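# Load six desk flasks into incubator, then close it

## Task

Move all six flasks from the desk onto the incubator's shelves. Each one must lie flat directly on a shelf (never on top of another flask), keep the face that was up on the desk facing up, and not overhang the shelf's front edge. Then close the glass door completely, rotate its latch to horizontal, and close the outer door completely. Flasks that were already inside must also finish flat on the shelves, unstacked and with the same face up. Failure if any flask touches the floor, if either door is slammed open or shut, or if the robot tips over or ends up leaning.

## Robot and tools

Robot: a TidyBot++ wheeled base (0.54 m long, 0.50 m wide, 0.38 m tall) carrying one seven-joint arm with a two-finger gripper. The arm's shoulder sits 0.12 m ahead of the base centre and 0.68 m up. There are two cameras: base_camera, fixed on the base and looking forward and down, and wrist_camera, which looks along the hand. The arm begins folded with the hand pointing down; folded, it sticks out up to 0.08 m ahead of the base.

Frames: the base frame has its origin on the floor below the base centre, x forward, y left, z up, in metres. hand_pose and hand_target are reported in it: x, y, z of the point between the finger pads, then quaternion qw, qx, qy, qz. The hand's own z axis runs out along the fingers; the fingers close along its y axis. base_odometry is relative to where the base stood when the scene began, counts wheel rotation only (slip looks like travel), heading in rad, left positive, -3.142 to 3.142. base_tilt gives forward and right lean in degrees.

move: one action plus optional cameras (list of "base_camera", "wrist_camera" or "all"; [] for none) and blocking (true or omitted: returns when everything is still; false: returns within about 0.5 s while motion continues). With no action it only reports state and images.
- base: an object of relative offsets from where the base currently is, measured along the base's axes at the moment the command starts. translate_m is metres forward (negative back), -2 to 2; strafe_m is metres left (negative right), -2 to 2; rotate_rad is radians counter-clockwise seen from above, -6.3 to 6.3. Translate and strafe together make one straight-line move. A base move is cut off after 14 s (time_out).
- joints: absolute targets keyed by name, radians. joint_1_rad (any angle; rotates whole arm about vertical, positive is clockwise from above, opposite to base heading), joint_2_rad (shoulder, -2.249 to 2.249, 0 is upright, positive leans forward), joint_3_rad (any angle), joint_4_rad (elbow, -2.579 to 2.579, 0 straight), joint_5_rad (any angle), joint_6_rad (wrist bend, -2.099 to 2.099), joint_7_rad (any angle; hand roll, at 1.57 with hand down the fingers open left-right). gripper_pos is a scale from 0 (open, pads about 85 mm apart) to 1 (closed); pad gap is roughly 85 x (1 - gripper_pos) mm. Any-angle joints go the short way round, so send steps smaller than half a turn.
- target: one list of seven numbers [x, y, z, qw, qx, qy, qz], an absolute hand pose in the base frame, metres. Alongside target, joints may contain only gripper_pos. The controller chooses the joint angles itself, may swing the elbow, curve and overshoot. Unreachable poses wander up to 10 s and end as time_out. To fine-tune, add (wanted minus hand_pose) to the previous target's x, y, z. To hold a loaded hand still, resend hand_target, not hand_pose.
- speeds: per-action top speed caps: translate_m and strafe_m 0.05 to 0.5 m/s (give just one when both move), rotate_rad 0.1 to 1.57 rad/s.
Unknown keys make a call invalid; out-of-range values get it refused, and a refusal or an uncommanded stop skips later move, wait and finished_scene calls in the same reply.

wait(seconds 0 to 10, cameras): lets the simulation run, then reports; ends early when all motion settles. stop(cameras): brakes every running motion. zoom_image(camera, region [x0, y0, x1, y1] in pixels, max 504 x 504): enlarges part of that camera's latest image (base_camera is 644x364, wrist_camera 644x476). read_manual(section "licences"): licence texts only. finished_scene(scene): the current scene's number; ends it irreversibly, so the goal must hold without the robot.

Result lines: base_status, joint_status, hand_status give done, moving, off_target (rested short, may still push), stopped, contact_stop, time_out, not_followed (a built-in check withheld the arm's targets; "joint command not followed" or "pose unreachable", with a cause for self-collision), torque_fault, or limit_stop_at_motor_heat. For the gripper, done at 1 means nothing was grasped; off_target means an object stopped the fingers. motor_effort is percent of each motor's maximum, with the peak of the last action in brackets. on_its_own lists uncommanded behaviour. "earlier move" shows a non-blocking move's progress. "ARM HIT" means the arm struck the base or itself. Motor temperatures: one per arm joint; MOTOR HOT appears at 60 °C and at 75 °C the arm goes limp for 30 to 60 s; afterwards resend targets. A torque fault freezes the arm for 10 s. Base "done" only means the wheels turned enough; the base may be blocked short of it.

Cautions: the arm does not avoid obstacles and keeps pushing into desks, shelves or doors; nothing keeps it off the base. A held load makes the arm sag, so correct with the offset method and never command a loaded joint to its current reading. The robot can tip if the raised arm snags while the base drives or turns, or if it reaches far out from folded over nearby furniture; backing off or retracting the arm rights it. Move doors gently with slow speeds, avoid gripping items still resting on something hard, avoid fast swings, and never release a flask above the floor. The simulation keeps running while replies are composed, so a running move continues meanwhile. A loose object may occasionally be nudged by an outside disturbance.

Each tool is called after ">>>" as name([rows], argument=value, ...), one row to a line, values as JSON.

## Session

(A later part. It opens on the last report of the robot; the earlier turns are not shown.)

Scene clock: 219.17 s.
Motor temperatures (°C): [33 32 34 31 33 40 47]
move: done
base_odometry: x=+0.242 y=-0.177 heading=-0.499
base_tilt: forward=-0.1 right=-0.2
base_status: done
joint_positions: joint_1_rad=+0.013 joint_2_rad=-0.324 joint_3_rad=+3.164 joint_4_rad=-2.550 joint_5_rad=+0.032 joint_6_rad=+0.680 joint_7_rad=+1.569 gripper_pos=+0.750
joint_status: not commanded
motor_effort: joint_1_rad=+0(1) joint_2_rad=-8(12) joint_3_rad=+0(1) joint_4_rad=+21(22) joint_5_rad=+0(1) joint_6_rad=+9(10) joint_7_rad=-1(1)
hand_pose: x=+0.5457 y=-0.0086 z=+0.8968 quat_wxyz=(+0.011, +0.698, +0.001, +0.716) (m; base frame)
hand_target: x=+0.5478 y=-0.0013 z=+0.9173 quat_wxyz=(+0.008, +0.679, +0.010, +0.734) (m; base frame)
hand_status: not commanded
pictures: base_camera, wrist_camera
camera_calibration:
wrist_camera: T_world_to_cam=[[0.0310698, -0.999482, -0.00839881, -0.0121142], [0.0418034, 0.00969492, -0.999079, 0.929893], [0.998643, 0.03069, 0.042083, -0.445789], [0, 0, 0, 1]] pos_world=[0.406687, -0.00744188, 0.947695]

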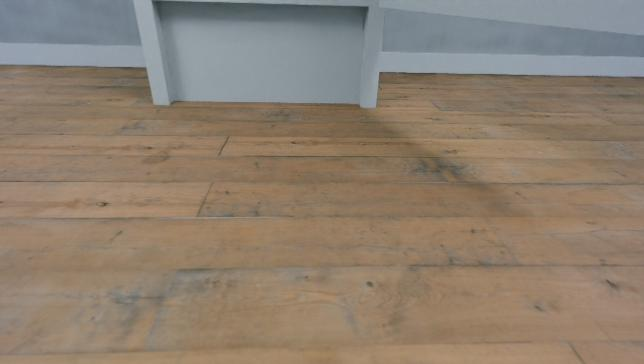

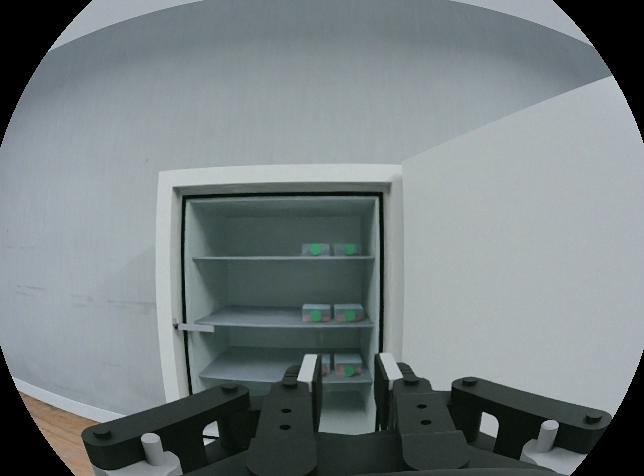

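>>> move(base={"translate_m": 0.4, "strafe_m":0.36})

>>> zoom_image(camera="wrist_camera", region=[200, 250, 450, 430])

Scene clock: 241.03 s.
Motor temperatures (°C): [33 32 34 31 33 40 47]
move: done
base_odometry: x=+0.766 y=-0.053 heading=-0.499
base_tilt: forward=-0.1 right=-0.3
base_status: done
joint_positions: joint_1_rad=+0.013 joint_2_rad=-0.324 joint_3_rad=+3.164 joint_4_rad=-2.550 joint_5_rad=+0.032 joint_6_rad=+0.680 joint_7_rad=+1.569 gripper_pos=+0.750
joint_status: not commanded
motor_effort: joint_1_rad=+0(1) joint_2_rad=-8(9) joint_3_rad=+0(2) joint_4_rad=+21(21) joint_5_rad=-1(1) joint_6_rad=+10(10) joint_7_rad=-1(2)
hand_pose: x=+0.5458 y=-0.0086 z=+0.8968 quat_wxyz=(+0.011, +0.698, +0.001, +0.716) (m; base frame)
hand_target: x=+0.5478 y=-0.0013 z=+0.9173 quat_wxyz=(+0.008, +0.679, +0.010, +0.734) (m; base frame)
hand_status: not commanded
pictures: base_camera, wrist_camera
camera_calibration:
wrist_camera: T_world_to_cam=[[0.0310699, -0.999482, -0.00840172, -0.0121146], [0.0418033, 0.00969783, -0.999079, 0.929889], [0.998643, 0.03069, 0.042083, -0.445889], [0, 0, 0, 1]] pos_world=[0.406787, -0.00744188, 0.947695]

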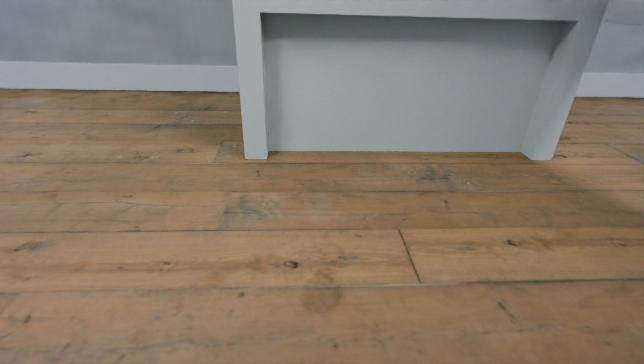

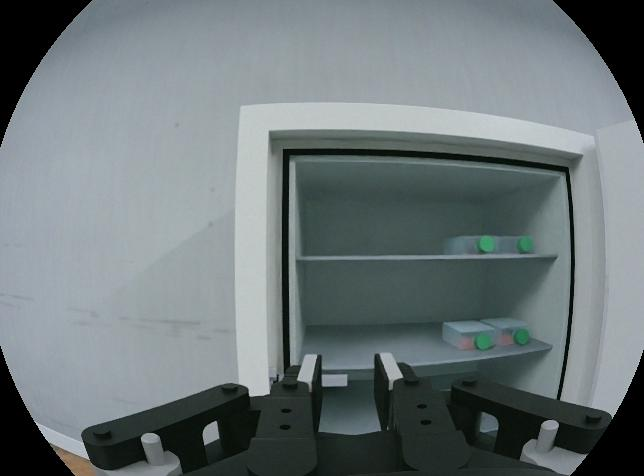

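Scaled by 2.016.

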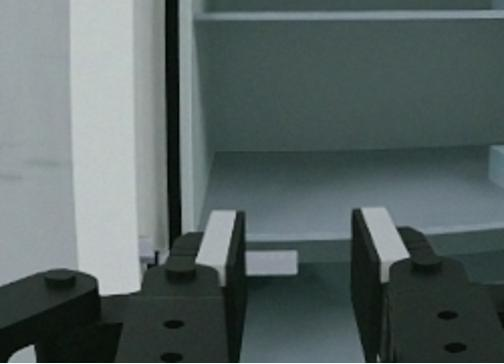

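>>> move(joints={"joint_1_rad":0.0,"joint_2_rad":0.45,"joint_3_rad":3.15,"joint_4_rad":-2.55,"joint_5_rad":0.0,"joint_6_rad":1.45,"joint_7_rad":1.57,"gripper_pos":1})

>>> zoom_image(camera="wrist_camera", region=[200, 100, 450, 380])

Scene clock: 267.43 s.
Motor temperatures (°C): [33 32 34 31 33 40 47]
move: done
base_odometry: x=+0.766 y=-0.053 heading=-0.499
base_tilt: forward=+0.0 right=-0.2
base_status: not commanded
joint_positions: joint_1_rad=+0.013 joint_2_rad=+0.434 joint_3_rad=+3.163 joint_4_rad=-2.550 joint_5_rad=+0.032 joint_6_rad=+1.391 joint_7_rad=+1.569 gripper_pos=+0.999
joint_status: all done
motor_effort: joint_1_rad=+0(2) joint_2_rad=-25(27) joint_3_rad=+0(2) joint_4_rad=+10(21) joint_5_rad=-1(2) joint_6_rad=+9(11) joint_7_rad=-1(2)
hand_pose: x=+0.6565 y=-0.0058 z=+0.7456 quat_wxyz=(+0.005, +0.715, +0.004, +0.699) (m; base frame)
hand_target: x=+0.6577 y=-0.0025 z=+0.7559 quat_wxyz=(+0.004, +0.700, -0.002, +0.714) (m; base frame)
hand_status: not commanded
pictures: base_camera, wrist_camera
camera_calibration:
wrist_camera: T_world_to_cam=[[0.0434783, -0.998951, -0.0143393, -0.0177617], [-0.00621972, 0.0140819, -0.999882, 0.806418], [0.999035, 0.0435623, -0.00560094, -0.514853], [0, 0, 0, 1]] pos_world=[0.520144, -0.00667082, 0.803184]

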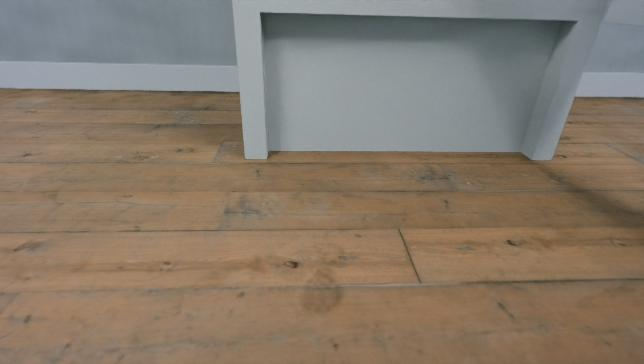

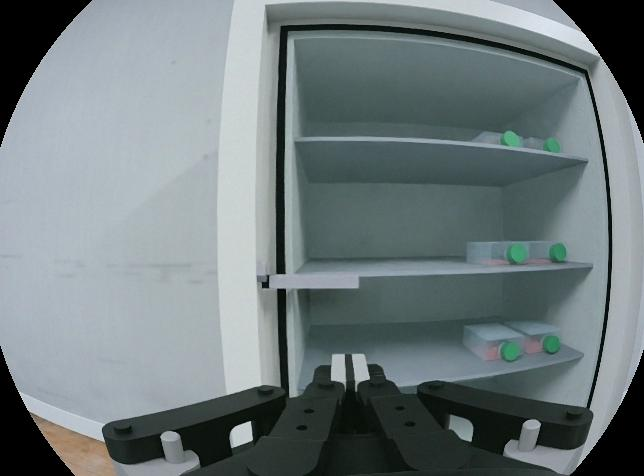

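Scaled by 1.800.

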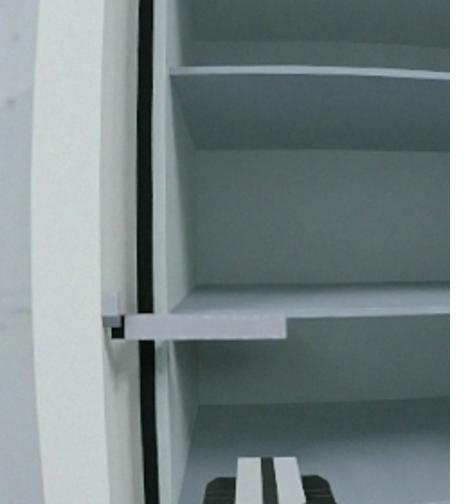

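>>> move(joints={"joint_2_rad":0.58,"joint_6_rad":1.58}, cameras=[])

>>> move(base={"translate_m":0.265,"strafe_m":-0.01}, speeds={"translate_m":0.1})

>>> zoom_image(camera="wrist_camera", region=[200, 200, 450, 380])

Scene clock: 283.53 s.
Motor temperatures (°C): [33 32 34 31 33 40 47]
move: done
base_odometry: x=+0.766 y=-0.053 heading=-0.499
base_tilt: forward=-0.1 right=-0.2
base_status: not commanded
joint_positions: joint_1_rad=+0.013 joint_2_rad=+0.568 joint_3_rad=+3.163 joint_4_rad=-2.550 joint_5_rad=+0.032 joint_6_rad=+1.521 joint_7_rad=+1.569 gripper_pos=+0.999
joint_status: all done
motor_effort: joint_1_rad=-1(1) joint_2_rad=-27(29) joint_3_rad=+0(1) joint_4_rad=+7(10) joint_5_rad=-1(1) joint_6_rad=+9(10) joint_7_rad=+0(1)
hand_pose: x=+0.6640 y=-0.0053 z=+0.7135 quat_wxyz=(+0.004, +0.717, +0.004, +0.697) (m; base frame)
hand_target: x=+0.6645 y=-0.0023 z=+0.7258 quat_wxyz=(+0.004, +0.700, -0.001, +0.714) (m; base frame)
hand_status: not commanded
pictures: none
No camera images: "cameras" was empty.

Scene clock: 286.73 s.
Motor temperatures (°C): [33 32 34 31 33 40 47]
move: done
base_odometry: x=+0.994 y=-0.188 heading=-0.499
base_tilt: forward=-0.1 right=-0.3
base_status: done
joint_positions: joint_1_rad=+0.013 joint_2_rad=+0.570 joint_3_rad=+3.162 joint_4_rad=-2.551 joint_5_rad=+0.031 joint_6_rad=+1.524 joint_7_rad=+1.569 gripper_pos=+0.999
joint_status: not commanded
motor_effort: joint_1_rad=+0(3) joint_2_rad=-28(30) joint_3_rad=+0(2) joint_4_rad=+8(9) joint_5_rad=+0(1) joint_6_rad=+9(11) joint_7_rad=+0(2)
hand_pose: x=+0.6640 y=-0.0049 z=+0.7134 quat_wxyz=(+0.003, +0.716, +0.004, +0.698) (m; base frame)
hand_target: x=+0.6645 y=-0.0023 z=+0.7258 quat_wxyz=(+0.004, +0.700, -0.001, +0.714) (m; base frame)
hand_status: not commanded
pictures: base_camera, wrist_camera
camera_calibration:
wrist_camera: T_world_to_cam=[[0.0459001, -0.998805, -0.0168011, -0.0174328], [-0.00905994, 0.0164019, -0.999824, 0.776126], [0.998905, 0.0460443, -0.00829627, -0.520494], [0, 0, 0, 1]] pos_world=[0.527756, -0.0061761, 0.771378]

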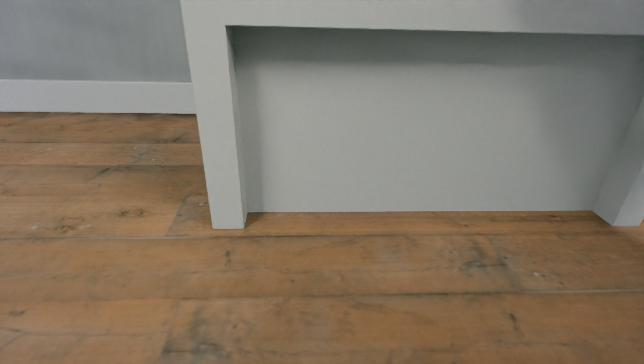

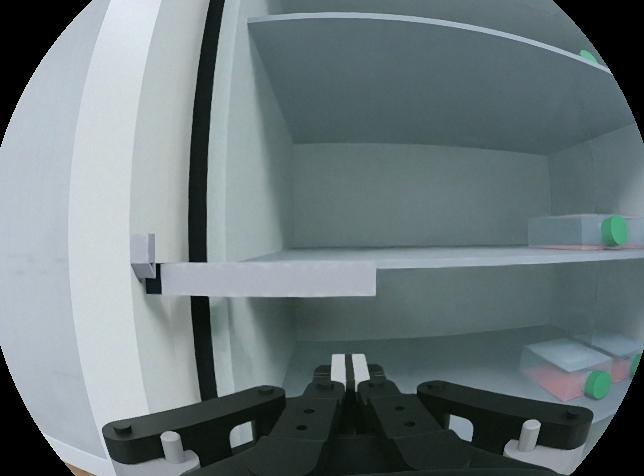

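Scaled by 2.016.

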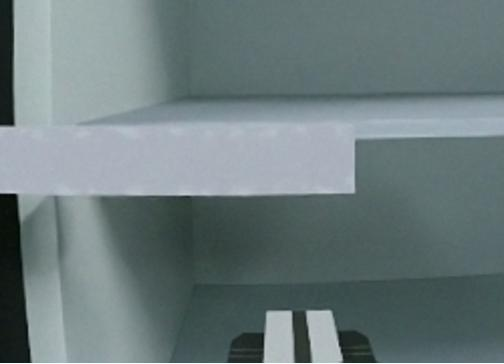

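>>> move(base={"translate_m":0.047}, speeds={"translate_m":0.06})

>>> zoom_image(camera="wrist_camera", region=[60, 160, 420, 420])

Scene clock: 297.20 s.
Motor temperatures (°C): [33 32 34 31 33 40 47]
move: done
base_odometry: x=+1.036 y=-0.211 heading=-0.499
base_tilt: forward=+0.0 right=-0.2
base_status: done
joint_positions: joint_1_rad=+0.012 joint_2_rad=+0.570 joint_3_rad=+3.161 joint_4_rad=-2.551 joint_5_rad=+0.031 joint_6_rad=+1.525 joint_7_rad=+1.569 gripper_pos=+0.999
joint_status: not commanded
motor_effort: joint_1_rad=+0(2) joint_2_rad=-27(28) joint_3_rad=+0(1) joint_4_rad=+8(9) joint_5_rad=-1(1) joint_6_rad=+10(10) joint_7_rad=+0(2)
hand_pose: x=+0.6640 y=-0.0044 z=+0.7134 quat_wxyz=(+0.003, +0.716, +0.004, +0.698) (m; base frame)
hand_target: x=+0.6645 y=-0.0023 z=+0.7258 quat_wxyz=(+0.004, +0.700, -0.001, +0.714) (m; base frame)
hand_status: not commanded
pictures: base_camera, wrist_camera
camera_calibration:
wrist_camera: T_world_to_cam=[[0.0467936, -0.998755, -0.0173048, -0.0171152], [-0.008897, 0.0169064, -0.999817, 0.775927], [0.998865, 0.046939, -0.00809481, -0.520547], [0, 0, 0, 1]] pos_world=[0.52766, -0.00577804, 0.771275]

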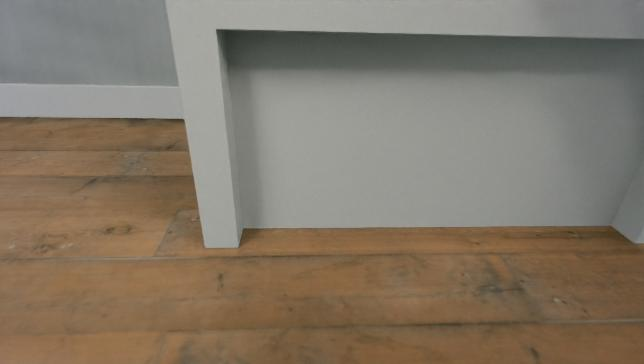

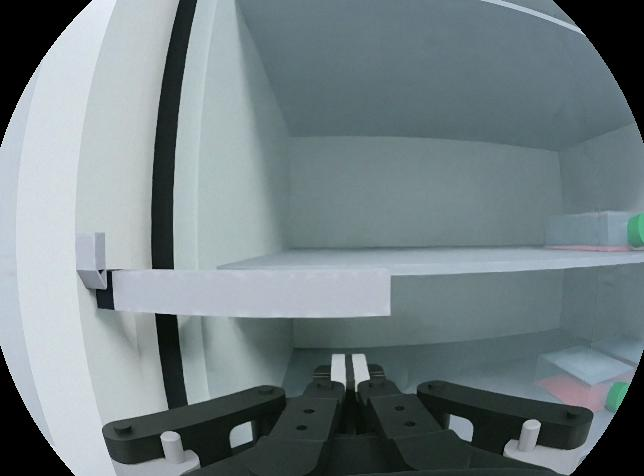

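Scaled by 1.400.

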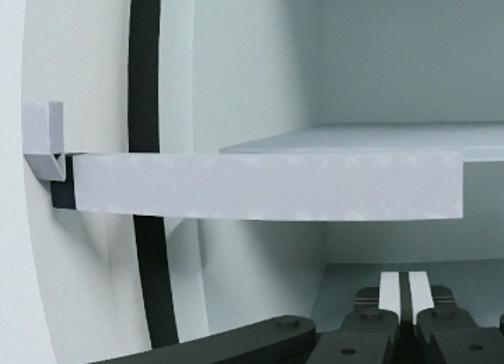

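>>> move(joints={"joint_2_rad":0.50,"joint_6_rad":1.50}, cameras=["wrist_camera"])

>>> move(joints={"joint_2_rad":0.42,"joint_6_rad":1.42}, cameras=["wrist_camera"])

Scene clock: 305.50 s.
Motor temperatures (°C): [33 32 34 31 33 40 47]
move: done
base_odometry: x=+1.036 y=-0.211 heading=-0.499
base_tilt: forward=+0.0 right=-0.2
base_status: not commanded
joint_positions: joint_1_rad=+0.012 joint_2_rad=+0.525 joint_3_rad=+3.161 joint_4_rad=-2.551 joint_5_rad=+0.031 joint_6_rad=+1.511 joint_7_rad=+1.569 gripper_pos=+0.999
joint_status: all done
motor_effort: joint_1_rad=+0(1) joint_2_rad=-28(29) joint_3_rad=+0(1) joint_4_rad=+9(10) joint_5_rad=+0(1) joint_6_rad=+10(13) joint_7_rad=-1(1)
hand_pose: x=+0.6619 y=-0.0044 z=+0.7336 quat_wxyz=(+0.003, +0.705, +0.004, +0.709) (m; base frame)
hand_target: x=+0.6608 y=-0.0024 z=+0.7444 quat_wxyz=(+0.004, +0.700, -0.001, +0.714) (m; base frame)
hand_status: not commanded
pictures: wrist_camera
camera_calibration:
wrist_camera: T_world_to_cam=[[0.0471, -0.998774, -0.0152407, -0.0184517], [0.022259, 0.0163033, -0.999619, 0.77534], [0.998642, 0.0467429, 0.0229996, -0.541088], [0, 0, 0, 1]] pos_world=[0.523964, -0.00577768, 0.787209]

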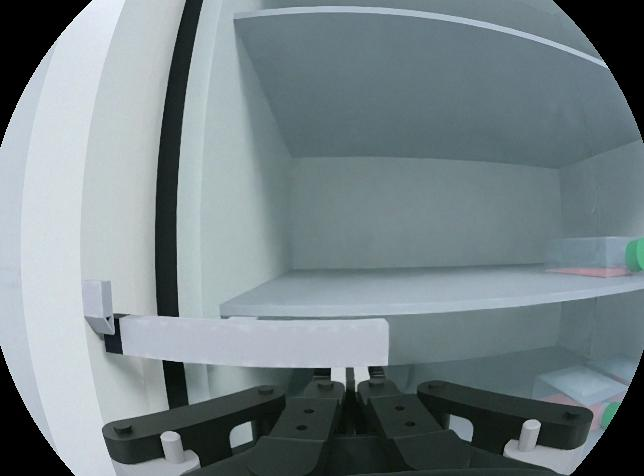

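Scene clock: 306.33 s.
Motor temperatures (°C): [33 32 34 31 33 40 47]
move: off_target
base_odometry: x=+1.036 y=-0.211 heading=-0.499
base_tilt: forward=+0.0 right=-0.2
base_status: not commanded
joint_positions: joint_1_rad=+0.012 joint_2_rad=+0.474 joint_3_rad=+3.161 joint_4_rad=-2.551 joint_5_rad=+0.031 joint_6_rad=+1.423 joint_7_rad=+1.569 gripper_pos=+0.999
joint_status: joint_2_rad off_target (ended at +0.474, target +0.420); the others done
motor_effort: joint_1_rad=+0(1) joint_2_rad=-31(31) joint_3_rad=+0(1) joint_4_rad=+11(12) joint_5_rad=-1(1) joint_6_rad=+14(14) joint_7_rad=+0(1)
hand_pose: x=+0.6589 y=-0.0047 z=+0.7338 quat_wxyz=(+0.004, +0.718, +0.004, +0.696) (m; base frame)
hand_target: x=+0.6556 y=-0.0025 z=+0.7627 quat_wxyz=(+0.004, +0.700, -0.002, +0.714) (m; base frame)
hand_status: not commanded
pictures: wrist_camera
camera_calibration:
wrist_camera: T_world_to_cam=[[0.045518, -0.998831, -0.016262, -0.0167895], [-0.0149253, 0.015597, -0.999767, 0.800209], [0.998852, 0.0457501, -0.014198, -0.510933], [0, 0, 0, 1]] pos_world=[0.523054, -0.00587555, 0.792496]

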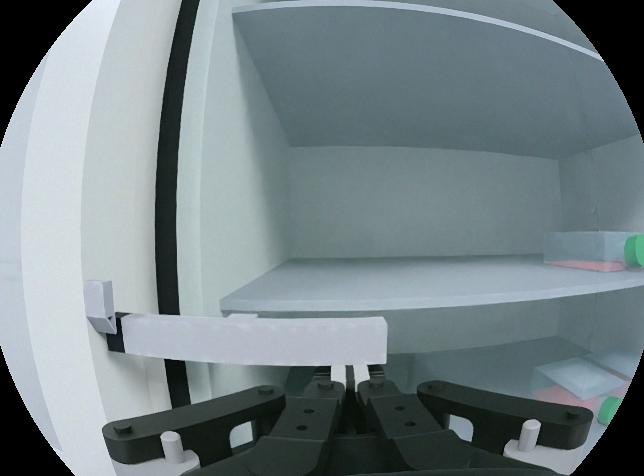

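>>> move(joints={"joint_2_rad":0.34,"joint_6_rad":1.36}, cameras=["wrist_camera"])

>>> move(joints={"joint_2_rad":0.26,"joint_6_rad":1.30}, cameras=["wrist_camera"])

Scene clock: 312.60 s.
Motor temperatures (°C): [33 32 34 31 33 40 47]
move: off_target
base_odometry: x=+1.036 y=-0.211 heading=-0.499
base_tilt: forward=-0.1 right=-0.2
base_status: not commanded
joint_positions: joint_1_rad=+0.012 joint_2_rad=+0.418 joint_3_rad=+3.161 joint_4_rad=-2.559 joint_5_rad=+0.031 joint_6_rad=+1.337 joint_7_rad=+1.569 gripper_pos=+0.999
joint_status: joint_2_rad off_target (ended at +0.418, target +0.340); the others done
motor_effort: joint_1_rad=+0(1) joint_2_rad=-33(34) joint_3_rad=+0(1) joint_4_rad=+13(14) joint_5_rad=-1(1) joint_6_rad=+17(18) joint_7_rad=-1(1)
hand_pose: x=+0.6519 y=-0.0049 z=+0.7345 quat_wxyz=(+0.004, +0.731, +0.004, +0.682) (m; base frame)
hand_target: x=+0.6487 y=-0.0025 z=+0.7867 quat_wxyz=(+0.004, +0.693, -0.002, +0.721) (m; base frame)
hand_status: not commanded
pictures: wrist_camera
camera_calibration:
wrist_camera: T_world_to_cam=[[0.0437033, -0.998893, -0.0173937, -0.0147302], [-0.0525204, 0.0150891, -0.998506, 0.824399], [0.997663, 0.0445515, -0.0518028, -0.475415], [0, 0, 0, 1]] pos_world=[0.518245, -0.00597292, 0.798283]

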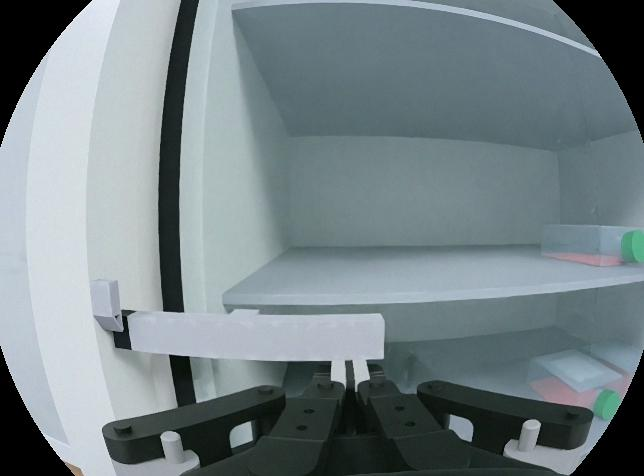

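Scene clock: 313.97 s.
Motor temperatures (°C): [33 32 34 31 33 40 47]
move: done
base_odometry: x=+1.036 y=-0.211 heading=-0.499
base_tilt: forward=-0.1 right=-0.2
base_status: not commanded
joint_positions: joint_1_rad=+0.012 joint_2_rad=+0.271 joint_3_rad=+3.161 joint_4_rad=-2.551 joint_5_rad=+0.031 joint_6_rad=+1.287 joint_7_rad=+1.569 gripper_pos=+0.999
joint_status: all done
motor_effort: joint_1_rad=+0(1) joint_2_rad=-22(37) joint_3_rad=+0(1) joint_4_rad=+13(19) joint_5_rad=+0(1) joint_6_rad=+9(21) joint_7_rad=-1(2)
hand_pose: x=+0.6418 y=-0.0050 z=+0.7996 quat_wxyz=(+0.005, +0.695, +0.004, +0.719) (m; base frame)
hand_target: x=+0.6403 y=-0.0026 z=+0.8101 quat_wxyz=(+0.003, +0.685, -0.002, +0.728) (m; base frame)
hand_status: not commanded
pictures: wrist_camera
camera_calibration:
wrist_camera: T_world_to_cam=[[0.0444984, -0.998952, -0.0107516, -0.0190863], [0.0524603, 0.013084, -0.998537, 0.821543], [0.997631, 0.0438692, 0.0529875, -0.545798], [0, 0, 0, 1]] pos_world=[0.502256, -0.00587164, 0.849057]

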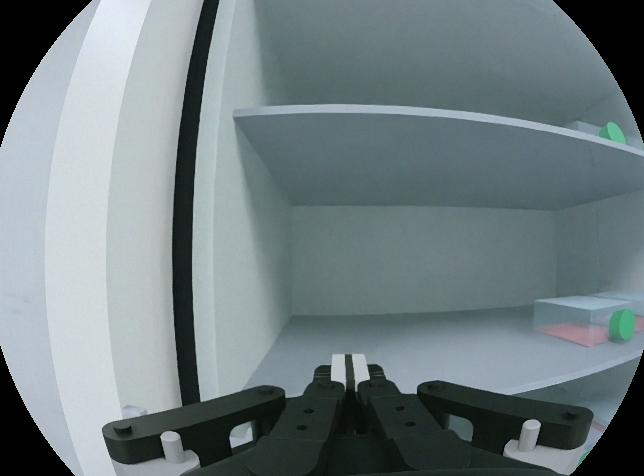

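>>> move(base={"translate_m":-0.15}, cameras=["wrist_camera"])

Scene clock: 318.27 s.
Motor temperatures (°C): [33 32 34 31 33 40 47]
move: done
base_odometry: x=+0.904 y=-0.139 heading=-0.498
base_tilt: forward=-0.1 right=-0.2
base_status: done
joint_positions: joint_1_rad=+0.011 joint_2_rad=+0.269 joint_3_rad=+3.158 joint_4_rad=-2.552 joint_5_rad=+0.029 joint_6_rad=+1.287 joint_7_rad=+1.569 gripper_pos=+0.999
joint_status: not commanded
motor_effort: joint_1_rad=+0(3) joint_2_rad=-22(24) joint_3_rad=+0(3) joint_4_rad=+13(15) joint_5_rad=-1(2) joint_6_rad=+10(10) joint_7_rad=+0(1)
hand_pose: x=+0.6411 y=-0.0035 z=+0.8006 quat_wxyz=(+0.004, +0.694, +0.004, +0.720) (m; base frame)
hand_target: x=+0.6403 y=-0.0026 z=+0.8101 quat_wxyz=(+0.003, +0.685, -0.002, +0.728) (m; base frame)
hand_status: not commanded
pictures: wrist_camera
camera_calibration:
wrist_camera: T_world_to_cam=[[0.0466903, -0.998834, -0.0122811, -0.0177484], [0.0539586, 0.0147984, -0.998434, 0.821426], [0.997451, 0.0459545, 0.0545866, -0.546354], [0, 0, 0, 1]] pos_world=[0.501467, -0.00477612, 0.849745]

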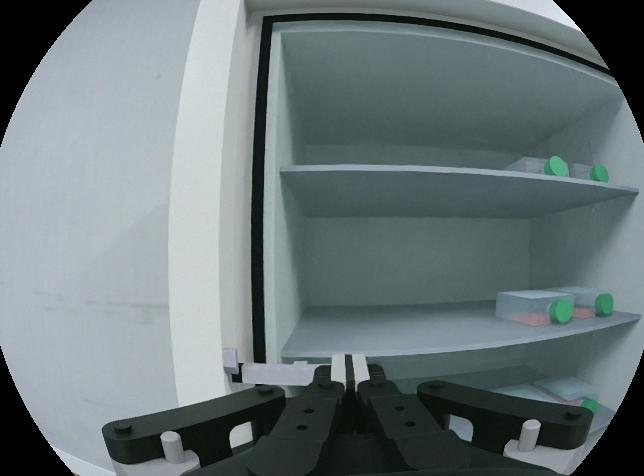

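>>> move(base={"translate_m":0.185}, speeds={"translate_m":0.08}, cameras=[])

>>> move(joints={"joint_2_rad":0.38,"joint_6_rad":1.43}, cameras=["wrist_camera"])

>>> move(joints={"joint_2_rad":0.48,"joint_6_rad":1.53}, cameras=["wrist_camera"])

Scene clock: 332.23 s.
Motor temperatures (°C): [33 32 34 31 33 40 47]
move: done
base_odometry: x=+1.066 y=-0.228 heading=-0.499
base_tilt: forward=-0.1 right=-0.3
base_status: done
joint_positions: joint_1_rad=+0.011 joint_2_rad=+0.265 joint_3_rad=+3.158 joint_4_rad=-2.561 joint_5_rad=+0.028 joint_6_rad=+1.288 joint_7_rad=+1.569 gripper_pos=+0.999
joint_status: not commanded
motor_effort: joint_1_rad=+0(2) joint_2_rad=-21(23) joint_3_rad=+0(2) joint_4_rad=+13(18) joint_5_rad=-1(1) joint_6_rad=+9(10) joint_7_rad=-1(2)
hand_pose: x=+0.6380 y=-0.0034 z=+0.7992 quat_wxyz=(+0.004, +0.695, +0.004, +0.719) (m; base frame)
hand_target: x=+0.6403 y=-0.0026 z=+0.8101 quat_wxyz=(+0.003, +0.685, -0.002, +0.728) (m; base frame)
hand_status: not commanded
pictures: none
No camera images: "cameras" was empty.

Scene clock: 333.20 s.
Motor temperatures (°C): [33 32 34 31 33 40 47]
move: off_target
base_odometry: x=+1.066 y=-0.228 heading=-0.499
base_tilt: forward=+0.0 right=-0.3
base_status: not commanded
joint_positions: joint_1_rad=+0.011 joint_2_rad=+0.325 joint_3_rad=+3.158 joint_4_rad=-2.577 joint_5_rad=+0.027 joint_6_rad=+1.404 joint_7_rad=+1.569 gripper_pos=+0.999
joint_status: joint_2_rad off_target (ended at +0.325, target +0.380); the others done
motor_effort: joint_1_rad=-1(2) joint_2_rad=-16(22) joint_3_rad=-1(1) joint_4_rad=+18(19) joint_5_rad=+1(1) joint_6_rad=+6(10) joint_7_rad=-1(1)
hand_pose: x=+0.6385 y=-0.0034 z=+0.7979 quat_wxyz=(+0.003, +0.681, +0.004, +0.732) (m; base frame)
hand_target: x=+0.6517 y=-0.0025 z=+0.7872 quat_wxyz=(+0.004, +0.682, -0.002, +0.732) (m; base frame)
hand_status: not commanded
pictures: wrist_camera
camera_calibration:
wrist_camera: T_world_to_cam=[[0.0470748, -0.998812, -0.0125866, -0.017477], [0.0901865, 0.016799, -0.995783, 0.793644], [0.994812, 0.0457412, 0.0908702, -0.570893], [0, 0, 0, 1]] pos_world=[0.497178, -0.00467536, 0.841954]

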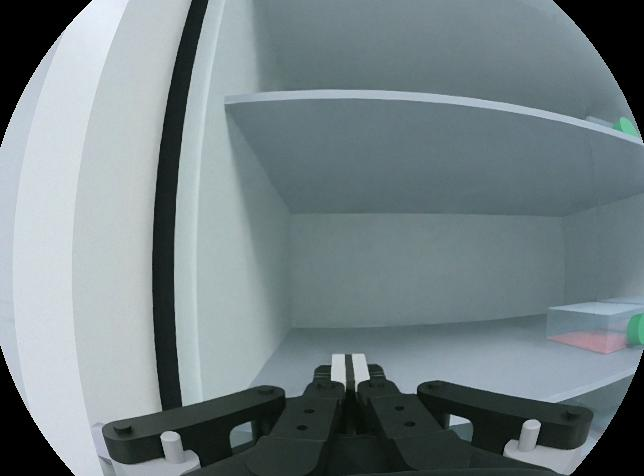

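Scene clock: 334.13 s.
Motor temperatures (°C): [33 32 34 31 33 40 47]
move: off_target
base_odometry: x=+1.066 y=-0.228 heading=-0.499
base_tilt: forward=-0.1 right=-0.2
base_status: not commanded
joint_positions: joint_1_rad=+0.011 joint_2_rad=+0.396 joint_3_rad=+3.158 joint_4_rad=-2.592 joint_5_rad=+0.025 joint_6_rad=+1.538 joint_7_rad=+1.569 gripper_pos=+0.999
joint_status: joint_2_rad off_target (ended at +0.396, target +0.480); the others done
motor_effort: joint_1_rad=-2(3) joint_2_rad=-13(16) joint_3_rad=-2(2) joint_4_rad=+20(20) joint_5_rad=+1(1) joint_6_rad=+2(6) joint_7_rad=+0(1)
hand_pose: x=+0.6387 y=-0.0035 z=+0.7967 quat_wxyz=(+0.003, +0.663, +0.003, +0.748) (m; base frame)
hand_target: x=+0.6589 y=-0.0023 z=+0.7646 quat_wxyz=(+0.004, +0.682, -0.001, +0.732) (m; base frame)
hand_status: not commanded
pictures: wrist_camera
camera_calibration:
wrist_camera: T_world_to_cam=[[0.0473937, -0.998808, -0.011673, -0.0185114], [0.137437, 0.0180955, -0.990345, 0.757991], [0.989376, 0.0453318, 0.138131, -0.605123], [0, 0, 0, 1]] pos_world=[0.495395, -0.00477425, 0.834042]

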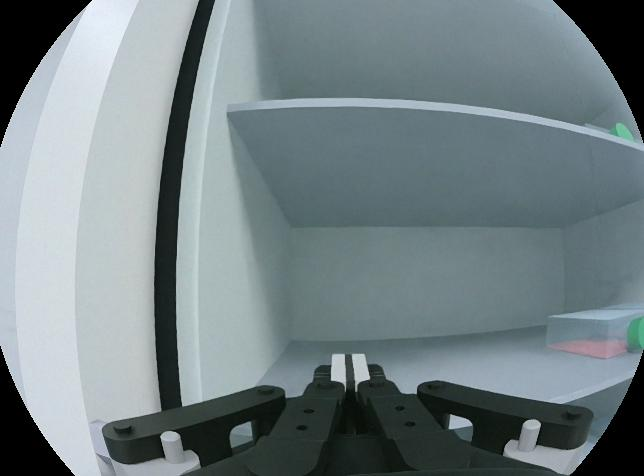

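>>> move(base={"translate_m":-0.018}, cameras=["wrist_camera"])

>>> move(joints={"joint_2_rad":0.56,"joint_6_rad":1.50}, cameras=["wrist_camera"])

Scene clock: 340.13 s.
Motor temperatures (°C): [33 32 34 31 33 40 47]
move: done
base_odometry: x=+1.050 y=-0.219 heading=-0.499
base_tilt: forward=+0.0 right=-0.2
base_status: done
joint_positions: joint_1_rad=+0.011 joint_2_rad=+0.461 joint_3_rad=+3.157 joint_4_rad=-2.557 joint_5_rad=+0.025 joint_6_rad=+1.529 joint_7_rad=+1.569 gripper_pos=+0.999
joint_status: not commanded
on_its_own: joint_2_rad moved +0.065 to your old target +0.480
motor_effort: joint_1_rad=+0(2) joint_2_rad=-23(25) joint_3_rad=+0(1) joint_4_rad=+9(18) joint_5_rad=+0(1) joint_6_rad=+7(9) joint_7_rad=+0(1)
hand_pose: x=+0.6553 y=-0.0035 z=+0.7717 quat_wxyz=(+0.003, +0.678, +0.003, +0.735) (m; base frame)
hand_target: x=+0.6589 y=-0.0023 z=+0.7646 quat_wxyz=(+0.004, +0.682, -0.001, +0.732) (m; base frame)
hand_status: not commanded
pictures: wrist_camera
camera_calibration:
wrist_camera: T_world_to_cam=[[0.0472097, -0.998791, -0.0137189, -0.0179378], [0.0979233, 0.0182957, -0.995026, 0.760475], [0.994074, 0.0456315, 0.0986686, -0.590703], [0, 0, 0, 1]] pos_world=[0.51358, -0.0048749, 0.814729]

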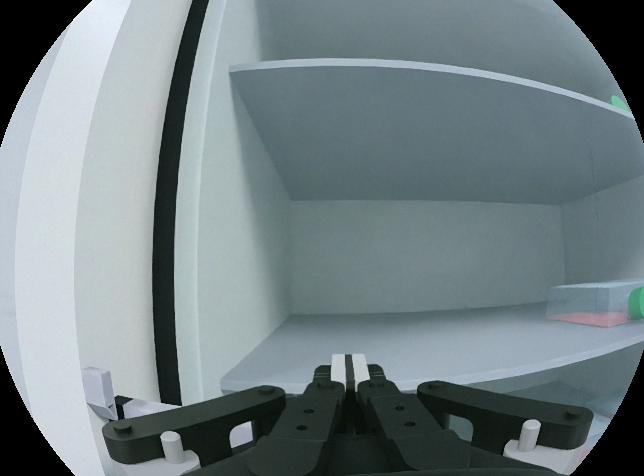

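Scene clock: 340.97 s.
Motor temperatures (°C): [33 32 34 31 33 40 47]
move: off_target
base_odometry: x=+1.050 y=-0.219 heading=-0.499
base_tilt: forward=-0.1 right=-0.2
base_status: not commanded
joint_positions: joint_1_rad=+0.011 joint_2_rad=+0.470 joint_3_rad=+3.157 joint_4_rad=-2.554 joint_5_rad=+0.025 joint_6_rad=+1.537 joint_7_rad=+1.569 gripper_pos=+0.999
joint_status: joint_2_rad off_target (ended at +0.470, target +0.560); the others done
motor_effort: joint_1_rad=-1(1) joint_2_rad=-12(22) joint_3_rad=+0(1) joint_4_rad=+9(11) joint_5_rad=+0(1) joint_6_rad=-1(7) joint_7_rad=-1(1)
hand_pose: x=+0.6569 y=-0.0034 z=+0.7709 quat_wxyz=(+0.003, +0.677, +0.003, +0.736) (m; base frame)
hand_target: x=+0.6636 y=-0.0024 z=+0.7119 quat_wxyz=(+0.004, +0.721, -0.001, +0.693) (m; base frame)
hand_status: not commanded
pictures: wrist_camera
camera_calibration:
wrist_camera: T_world_to_cam=[[0.0476707, -0.998769, -0.0137231, -0.0182615], [0.101207, 0.0184977, -0.994693, 0.757065], [0.993723, 0.0460289, 0.101964, -0.594566], [0, 0, 0, 1]] pos_world=[0.515084, -0.00487576, 0.813421]

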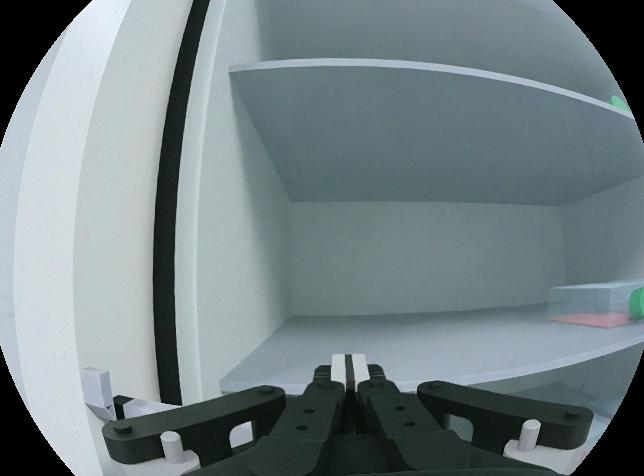

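>>> move(joints={"joint_2_rad":0.66,"joint_6_rad":1.56}, cameras=["wrist_camera"])

>>> move(joints={"joint_2_rad":0.76,"joint_6_rad":1.63}, cameras=["wrist_camera"])

Scene clock: 349.17 s.
Motor temperatures (°C): [33 32 34 31 33 40 47]
move: off_target
base_odometry: x=+1.050 y=-0.219 heading=-0.499
base_tilt: forward=-0.1 right=-0.2
base_status: not commanded
joint_positions: joint_1_rad=+0.011 joint_2_rad=+0.525 joint_3_rad=+3.157 joint_4_rad=-2.559 joint_5_rad=+0.024 joint_6_rad=+1.639 joint_7_rad=+1.569 gripper_pos=+0.999
joint_status: joint_2_rad off_target (ended at +0.525, target +0.660); the others done
motor_effort: joint_1_rad=-2(2) joint_2_rad=-6(12) joint_3_rad=-1(1) joint_4_rad=+11(12) joint_5_rad=+1(1) joint_6_rad=-7(9) joint_7_rad=+0(1)
hand_pose: x=+0.6570 y=-0.0034 z=+0.7708 quat_wxyz=(+0.002, +0.661, +0.003, +0.750) (m; base frame)
hand_target: x=+0.6659 y=-0.0023 z=+0.6759 quat_wxyz=(+0.004, +0.735, -0.001, +0.679) (m; base frame)
hand_status: not commanded
pictures: wrist_camera
camera_calibration:
wrist_camera: T_world_to_cam=[[0.0484174, -0.998747, -0.0126301, -0.0195392], [0.141972, 0.019398, -0.989681, 0.726271], [0.988686, 0.0461246, 0.142734, -0.622813], [0, 0, 0, 1]] pos_world=[0.513602, -0.00487584, 0.807426]

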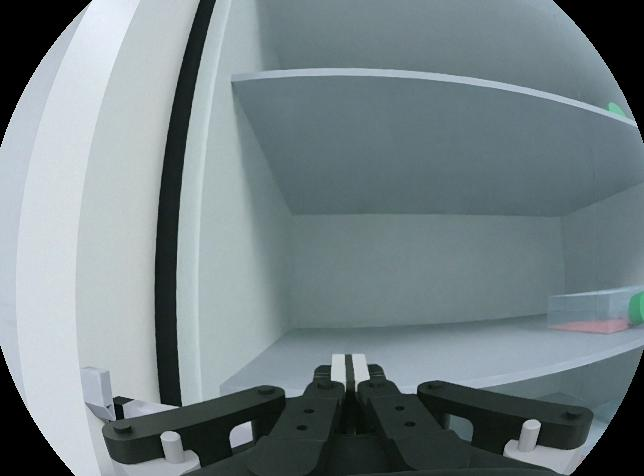

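Scene clock: 350.10 s.
Motor temperatures (°C): [33 32 34 31 33 40 47]
move: off_target
base_odometry: x=+1.050 y=-0.219 heading=-0.499
base_tilt: forward=-0.2 right=-0.2
base_status: not commanded
joint_positions: joint_1_rad=+0.011 joint_2_rad=+0.592 joint_3_rad=+3.157 joint_4_rad=-2.560 joint_5_rad=+0.023 joint_6_rad=+1.758 joint_7_rad=+1.569 gripper_pos=+0.999
joint_status: joint_2_rad off_target (ended at +0.592, target +0.760); joint_6_rad off_target (ended at +1.758, target +1.630)
motor_effort: joint_1_rad=-3(3) joint_2_rad=-1(6) joint_3_rad=-2(2) joint_4_rad=+10(12) joint_5_rad=+1(2) joint_6_rad=-15(15) joint_7_rad=+0(1)
hand_pose: x=+0.6571 y=-0.0034 z=+0.7709 quat_wxyz=(+0.002, +0.642, +0.003, +0.766) (m; base frame)
hand_target: x=+0.6657 y=-0.0022 z=+0.6429 quat_wxyz=(+0.004, +0.745, -0.001, +0.667) (m; base frame)
hand_status: not commanded
pictures: wrist_camera
camera_calibration:
wrist_camera: T_world_to_cam=[[0.0492391, -0.998727, -0.0109291, -0.0213349], [0.191912, 0.020199, -0.981204, 0.687103], [0.980176, 0.0462162, 0.192663, -0.655845], [0, 0, 0, 1]] pos_world=[0.51203, -0.00487592, 0.800312]

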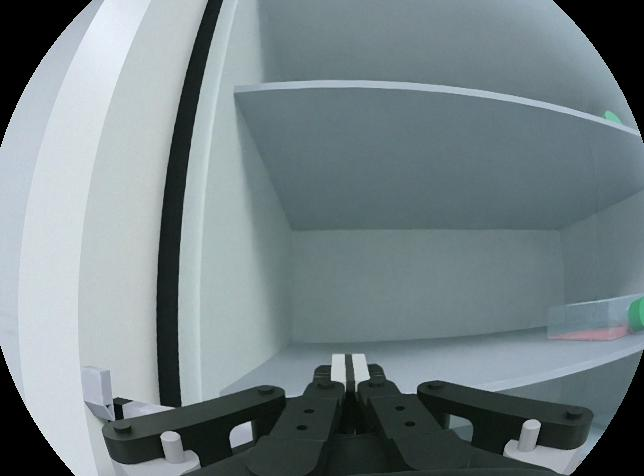

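>>> move(joints={"joint_2_rad":0.48,"joint_6_rad":1.53}, cameras=[])

>>> move(base={"translate_m":-0.08}, cameras=[])

>>> move(joints={"joint_2_rad":0.54,"joint_6_rad":1.46}, cameras=[])

>>> move(base={"translate_m":0.075}, speeds={"translate_m":0.06}, cameras=["wrist_camera"])

Scene clock: 366.17 s.
Motor temperatures (°C): [33 32 34 31 32 40 47]
move: done
base_odometry: x=+1.050 y=-0.219 heading=-0.499
base_tilt: forward=-0.1 right=-0.2
base_status: not commanded
joint_positions: joint_1_rad=+0.011 joint_2_rad=+0.493 joint_3_rad=+3.156 joint_4_rad=-2.558 joint_5_rad=+0.023 joint_6_rad=+1.585 joint_7_rad=+1.569 gripper_pos=+0.999
joint_status: all done
motor_effort: joint_1_rad=+1(3) joint_2_rad=-23(24) joint_3_rad=+0(1) joint_4_rad=+7(12) joint_5_rad=-1(2) joint_6_rad=+6(15) joint_7_rad=+0(1)
hand_pose: x=+0.6563 y=-0.0036 z=+0.7721 quat_wxyz=(+0.003, +0.669, +0.003, +0.743) (m; base frame)
hand_target: x=+0.6589 y=-0.0023 z=+0.7646 quat_wxyz=(+0.004, +0.682, -0.001, +0.732) (m; base frame)
hand_status: not commanded
pictures: none
No camera images: "cameras" was empty.

Scene clock: 367.23 s.
Motor temperatures (°C): [33 32 34 31 32 40 47]
move: done
base_odometry: x=+0.980 y=-0.181 heading=-0.498
base_tilt: forward=-0.1 right=-0.2
base_status: done
joint_positions: joint_1_rad=+0.011 joint_2_rad=+0.492 joint_3_rad=+3.156 joint_4_rad=-2.555 joint_5_rad=+0.023 joint_6_rad=+1.565 joint_7_rad=+1.569 gripper_pos=+0.999
joint_status: not commanded
motor_effort: joint_1_rad=+0(1) joint_2_rad=-26(27) joint_3_rad=+0(1) joint_4_rad=+9(10) joint_5_rad=+0(1) joint_6_rad=+9(10) joint_7_rad=+0(1)
hand_pose: x=+0.6576 y=-0.0037 z=+0.7674 quat_wxyz=(+0.003, +0.675, +0.003, +0.738) (m; base frame)
hand_target: x=+0.6589 y=-0.0023 z=+0.7646 quat_wxyz=(+0.004, +0.682, -0.001, +0.732) (m; base frame)
hand_status: not commanded
pictures: none
No camera images: "cameras" was empty.

Scene clock: 368.07 s.
Motor temperatures (°C): [33 32 34 31 32 40 47]
move: done
base_odometry: x=+0.980 y=-0.181 heading=-0.498
base_tilt: forward=-0.1 right=-0.2
base_status: not commanded
joint_positions: joint_1_rad=+0.011 joint_2_rad=+0.531 joint_3_rad=+3.156 joint_4_rad=-2.555 joint_5_rad=+0.023 joint_6_rad=+1.497 joint_7_rad=+1.569 gripper_pos=+0.999
joint_status: all done
motor_effort: joint_1_rad=+0(1) joint_2_rad=-27(28) joint_3_rad=-1(1) joint_4_rad=+8(9) joint_5_rad=-1(1) joint_6_rad=+9(10) joint_7_rad=+0(1)
hand_pose: x=+0.6609 y=-0.0039 z=+0.7250 quat_wxyz=(+0.003, +0.714, +0.002, +0.701) (m; base frame)
hand_target: x=+0.6624 y=-0.0024 z=+0.7103 quat_wxyz=(+0.004, +0.728, -0.001, +0.686) (m; base frame)
hand_status: not commanded
pictures: none
No camera images: "cameras" was empty.

Scene clock: 369.80 s.
Motor temperatures (°C): [33 32 34 31 32 40 47]
move: done
base_odometry: x=+1.046 y=-0.218 heading=-0.499
base_tilt: forward=-0.1 right=-0.2
base_status: done
joint_positions: joint_1_rad=+0.011 joint_2_rad=+0.532 joint_3_rad=+3.156 joint_4_rad=-2.556 joint_5_rad=+0.023 joint_6_rad=+1.495 joint_7_rad=+1.569 gripper_pos=+0.999
joint_status: not commanded
motor_effort: joint_1_rad=+0(1) joint_2_rad=-26(30) joint_3_rad=-1(1) joint_4_rad=+8(12) joint_5_rad=-1(1) joint_6_rad=+9(10) joint_7_rad=+0(1)
hand_pose: x=+0.6605 y=-0.0039 z=+0.7237 quat_wxyz=(+0.003, +0.715, +0.002, +0.699) (m; base frame)
hand_target: x=+0.6624 y=-0.0024 z=+0.7103 quat_wxyz=(+0.004, +0.728, -0.001, +0.686) (m; base frame)
hand_status: not commanded
pictures: wrist_camera
camera_calibration:
wrist_camera: T_world_to_cam=[[0.0441439, -0.998832, -0.0196677, -0.0129331], [-0.00455686, 0.0194853, -0.9998, 0.783385], [0.999015, 0.0442247, -0.00369138, -0.520319], [0, 0, 0, 1]] pos_world=[0.523947, -0.00517155, 0.781053]

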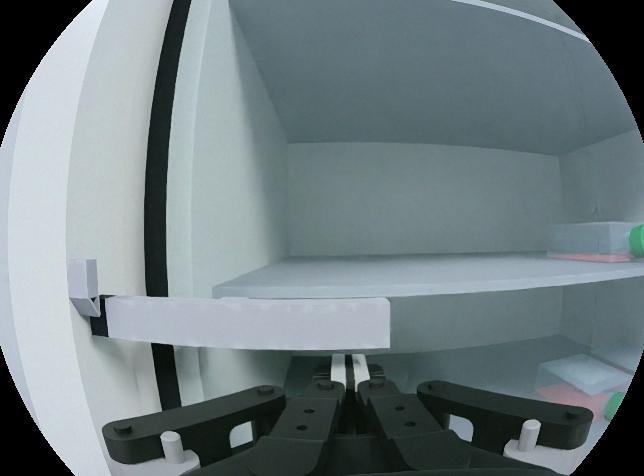

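>>> move(base={"translate_m":0.01}, joints={"joint_2_rad":0.50,"joint_6_rad":1.50}, speeds={"translate_m":0.06}, cameras=[])

>>> move(joints={"joint_2_rad":0.40,"joint_6_rad":1.52}, cameras=["wrist_camera"])

>>> move(joints={"joint_2_rad":0.32,"joint_6_rad":1.54}, cameras=["wrist_camera"])

Scene clock: 376.60 s.
Motor temperatures (°C): [33 32 34 31 32 40 47]
move: done
base_odometry: x=+1.054 y=-0.223 heading=-0.499
base_tilt: forward=+0.0 right=-0.3
base_status: done
joint_positions: joint_1_rad=+0.011 joint_2_rad=+0.517 joint_3_rad=+3.156 joint_4_rad=-2.578 joint_5_rad=+0.023 joint_6_rad=+1.496 joint_7_rad=+1.569 gripper_pos=+0.999
joint_status: all done
motor_effort: joint_1_rad=-1(2) joint_2_rad=-26(27) joint_3_rad=-1(1) joint_4_rad=+12(16) joint_5_rad=+0(2) joint_6_rad=+11(11) joint_7_rad=+0(2)
hand_pose: x=+0.6530 y=-0.0035 z=+0.7250 quat_wxyz=(+0.002, +0.717, +0.002, +0.697) (m; base frame)
hand_target: x=+0.6608 y=-0.0024 z=+0.7444 quat_wxyz=(+0.004, +0.700, -0.001, +0.714) (m; base frame)
hand_status: not commanded
pictures: none
No camera images: "cameras" was empty.

Scene clock: 377.60 s.
Motor temperatures (°C): [33 32 34 31 32 40 47]
move: done
base_odometry: x=+1.054 y=-0.223 heading=-0.499
base_tilt: forward=+0.0 right=-0.2
base_status: not commanded
joint_positions: joint_1_rad=+0.011 joint_2_rad=+0.422 joint_3_rad=+3.156 joint_4_rad=-2.566 joint_5_rad=+0.022 joint_6_rad=+1.496 joint_7_rad=+1.569 gripper_pos=+0.999
joint_status: all done
motor_effort: joint_1_rad=+0(2) joint_2_rad=-24(30) joint_3_rad=+0(2) joint_4_rad=+10(14) joint_5_rad=-1(1) joint_6_rad=+10(13) joint_7_rad=+0(1)
hand_pose: x=+0.6498 y=-0.0036 z=+0.7791 quat_wxyz=(+0.003, +0.679, +0.002, +0.734) (m; base frame)
hand_target: x=+0.6510 y=-0.0024 z=+0.8044 quat_wxyz=(+0.004, +0.656, -0.002, +0.755) (m; base frame)
hand_status: not commanded
pictures: wrist_camera
camera_calibration:
wrist_camera: T_world_to_cam=[[0.0458395, -0.998841, -0.0146765, -0.016093], [0.0951132, 0.0189893, -0.995285, 0.770403], [0.99441, 0.0442274, 0.0958734, -0.584075], [0, 0, 0, 1]] pos_world=[0.508273, -0.00487163, 0.822532]

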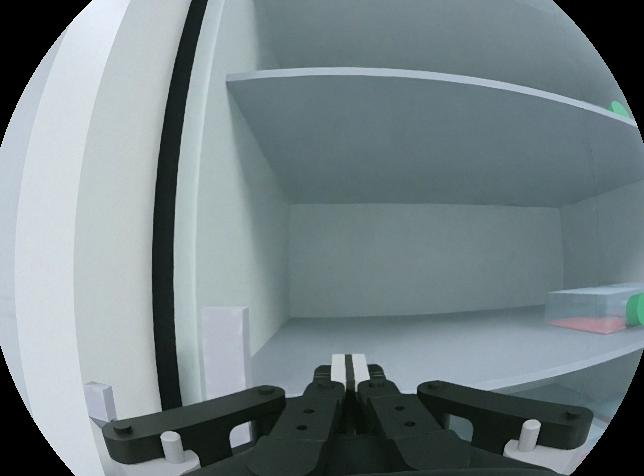

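Scene clock: 378.50 s.
Motor temperatures (°C): [33 32 34 31 32 40 47]
move: done
base_odometry: x=+1.054 y=-0.223 heading=-0.499
base_tilt: forward=-0.1 right=-0.2
base_status: not commanded
joint_positions: joint_1_rad=+0.011 joint_2_rad=+0.339 joint_3_rad=+3.156 joint_4_rad=-2.566 joint_5_rad=+0.022 joint_6_rad=+1.497 joint_7_rad=+1.569 gripper_pos=+0.999
joint_status: all done
motor_effort: joint_1_rad=+0(1) joint_2_rad=-23(26) joint_3_rad=+0(0) joint_4_rad=+11(11) joint_5_rad=-1(1) joint_6_rad=+10(11) joint_7_rad=+0(1)
hand_pose: x=+0.6399 y=-0.0035 z=+0.8230 quat_wxyz=(+0.003, +0.648, +0.003, +0.762) (m; base frame)
hand_target: x=+0.6381 y=-0.0023 z=+0.8526 quat_wxyz=(+0.004, +0.617, -0.002, +0.787) (m; base frame)
hand_status: not commanded
pictures: wrist_camera
camera_calibration:
wrist_camera: T_world_to_cam=[[0.0468482, -0.998853, -0.00988887, -0.0194178], [0.177945, 0.0180865, -0.983874, 0.752539], [0.982925, 0.044333, 0.178588, -0.639125], [0, 0, 0, 1]] pos_world=[0.495211, -0.00467201, 0.854351]

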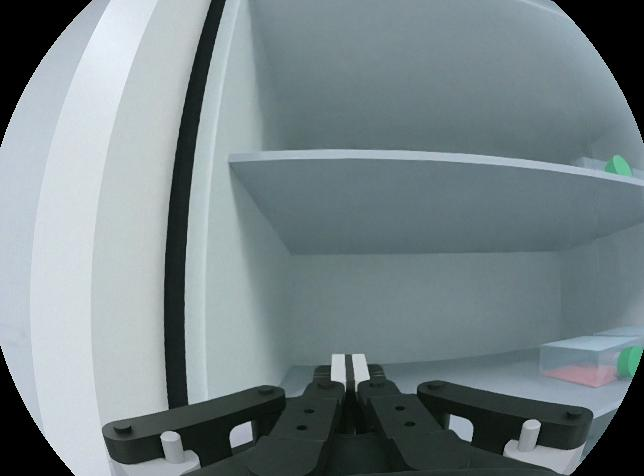

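>>> move(base={"translate_m":-0.2}, joints={"gripper_pos":0}, cameras=[])

>>> move(joints={"joint_2_rad":0.32,"joint_6_rad":1.35}, cameras=["wrist_camera"])

>>> zoom_image(camera="wrist_camera", region=[180, 220, 380, 420])

Scene clock: 388.17 s.
Motor temperatures (°C): [33 32 34 30 32 40 47]
move: done
base_odometry: x=+0.879 y=-0.127 heading=-0.499
base_tilt: forward=+0.0 right=-0.2
base_status: done
joint_positions: joint_1_rad=+0.010 joint_2_rad=+0.331 joint_3_rad=+3.155 joint_4_rad=-2.560 joint_5_rad=+0.021 joint_6_rad=+1.497 joint_7_rad=+1.569 gripper_pos=+0.000
joint_status: all done
motor_effort: joint_1_rad=+0(2) joint_2_rad=-22(26) joint_3_rad=+0(2) joint_4_rad=+11(13) joint_5_rad=+0(2) joint_6_rad=+9(10) joint_7_rad=-1(1)
hand_pose: x=+0.6401 y=-0.0030 z=+0.8298 quat_wxyz=(+0.003, +0.642, +0.003, +0.767) (m; base frame)
hand_target: x=+0.6381 y=-0.0023 z=+0.8526 quat_wxyz=(+0.004, +0.617, -0.002, +0.787) (m; base frame)
hand_status: not commanded
pictures: none
No camera images: "cameras" was empty.

Scene clock: 388.93 s.
Motor temperatures (°C): [33 32 34 30 32 40 47]
move: done
base_odometry: x=+0.879 y=-0.127 heading=-0.499
base_tilt: forward=+0.0 right=-0.3
base_status: not commanded
joint_positions: joint_1_rad=+0.010 joint_2_rad=+0.331 joint_3_rad=+3.155 joint_4_rad=-2.560 joint_5_rad=+0.021 joint_6_rad=+1.351 joint_7_rad=+1.569 gripper_pos=+0.000
joint_status: all done
motor_effort: joint_1_rad=+0(1) joint_2_rad=-23(25) joint_3_rad=+0(0) joint_4_rad=+11(13) joint_5_rad=+0(1) joint_6_rad=+10(11) joint_7_rad=-2(2)
hand_pose: x=+0.6449 y=-0.0034 z=+0.7846 quat_wxyz=(+0.003, +0.696, +0.002, +0.718) (m; base frame)
hand_target: x=+0.6467 y=-0.0026 z=+0.7942 quat_wxyz=(+0.004, +0.689, -0.002, +0.725) (m; base frame)
hand_status: not commanded
pictures: wrist_camera
camera_calibration:
wrist_camera: T_world_to_cam=[[0.0443716, -0.998879, -0.0164667, -0.0132518], [0.047724, 0.0185835, -0.998688, 0.809602], [0.997875, 0.0435275, 0.0484951, -0.544762], [0, 0, 0, 1]] pos_world=[0.505554, -0.00457012, 0.83474]

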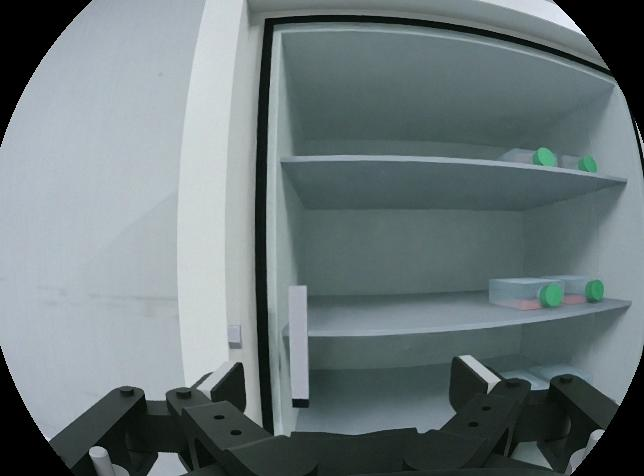

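Scaled by 2.520.

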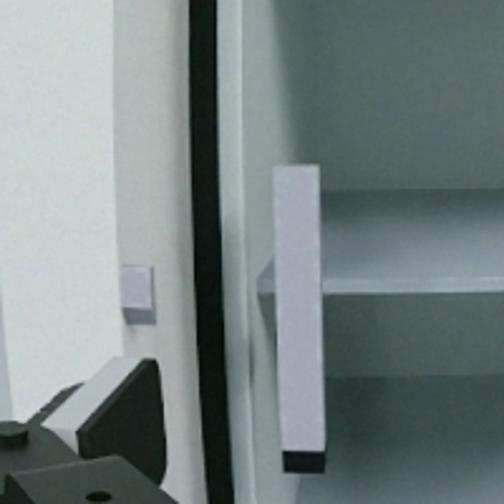

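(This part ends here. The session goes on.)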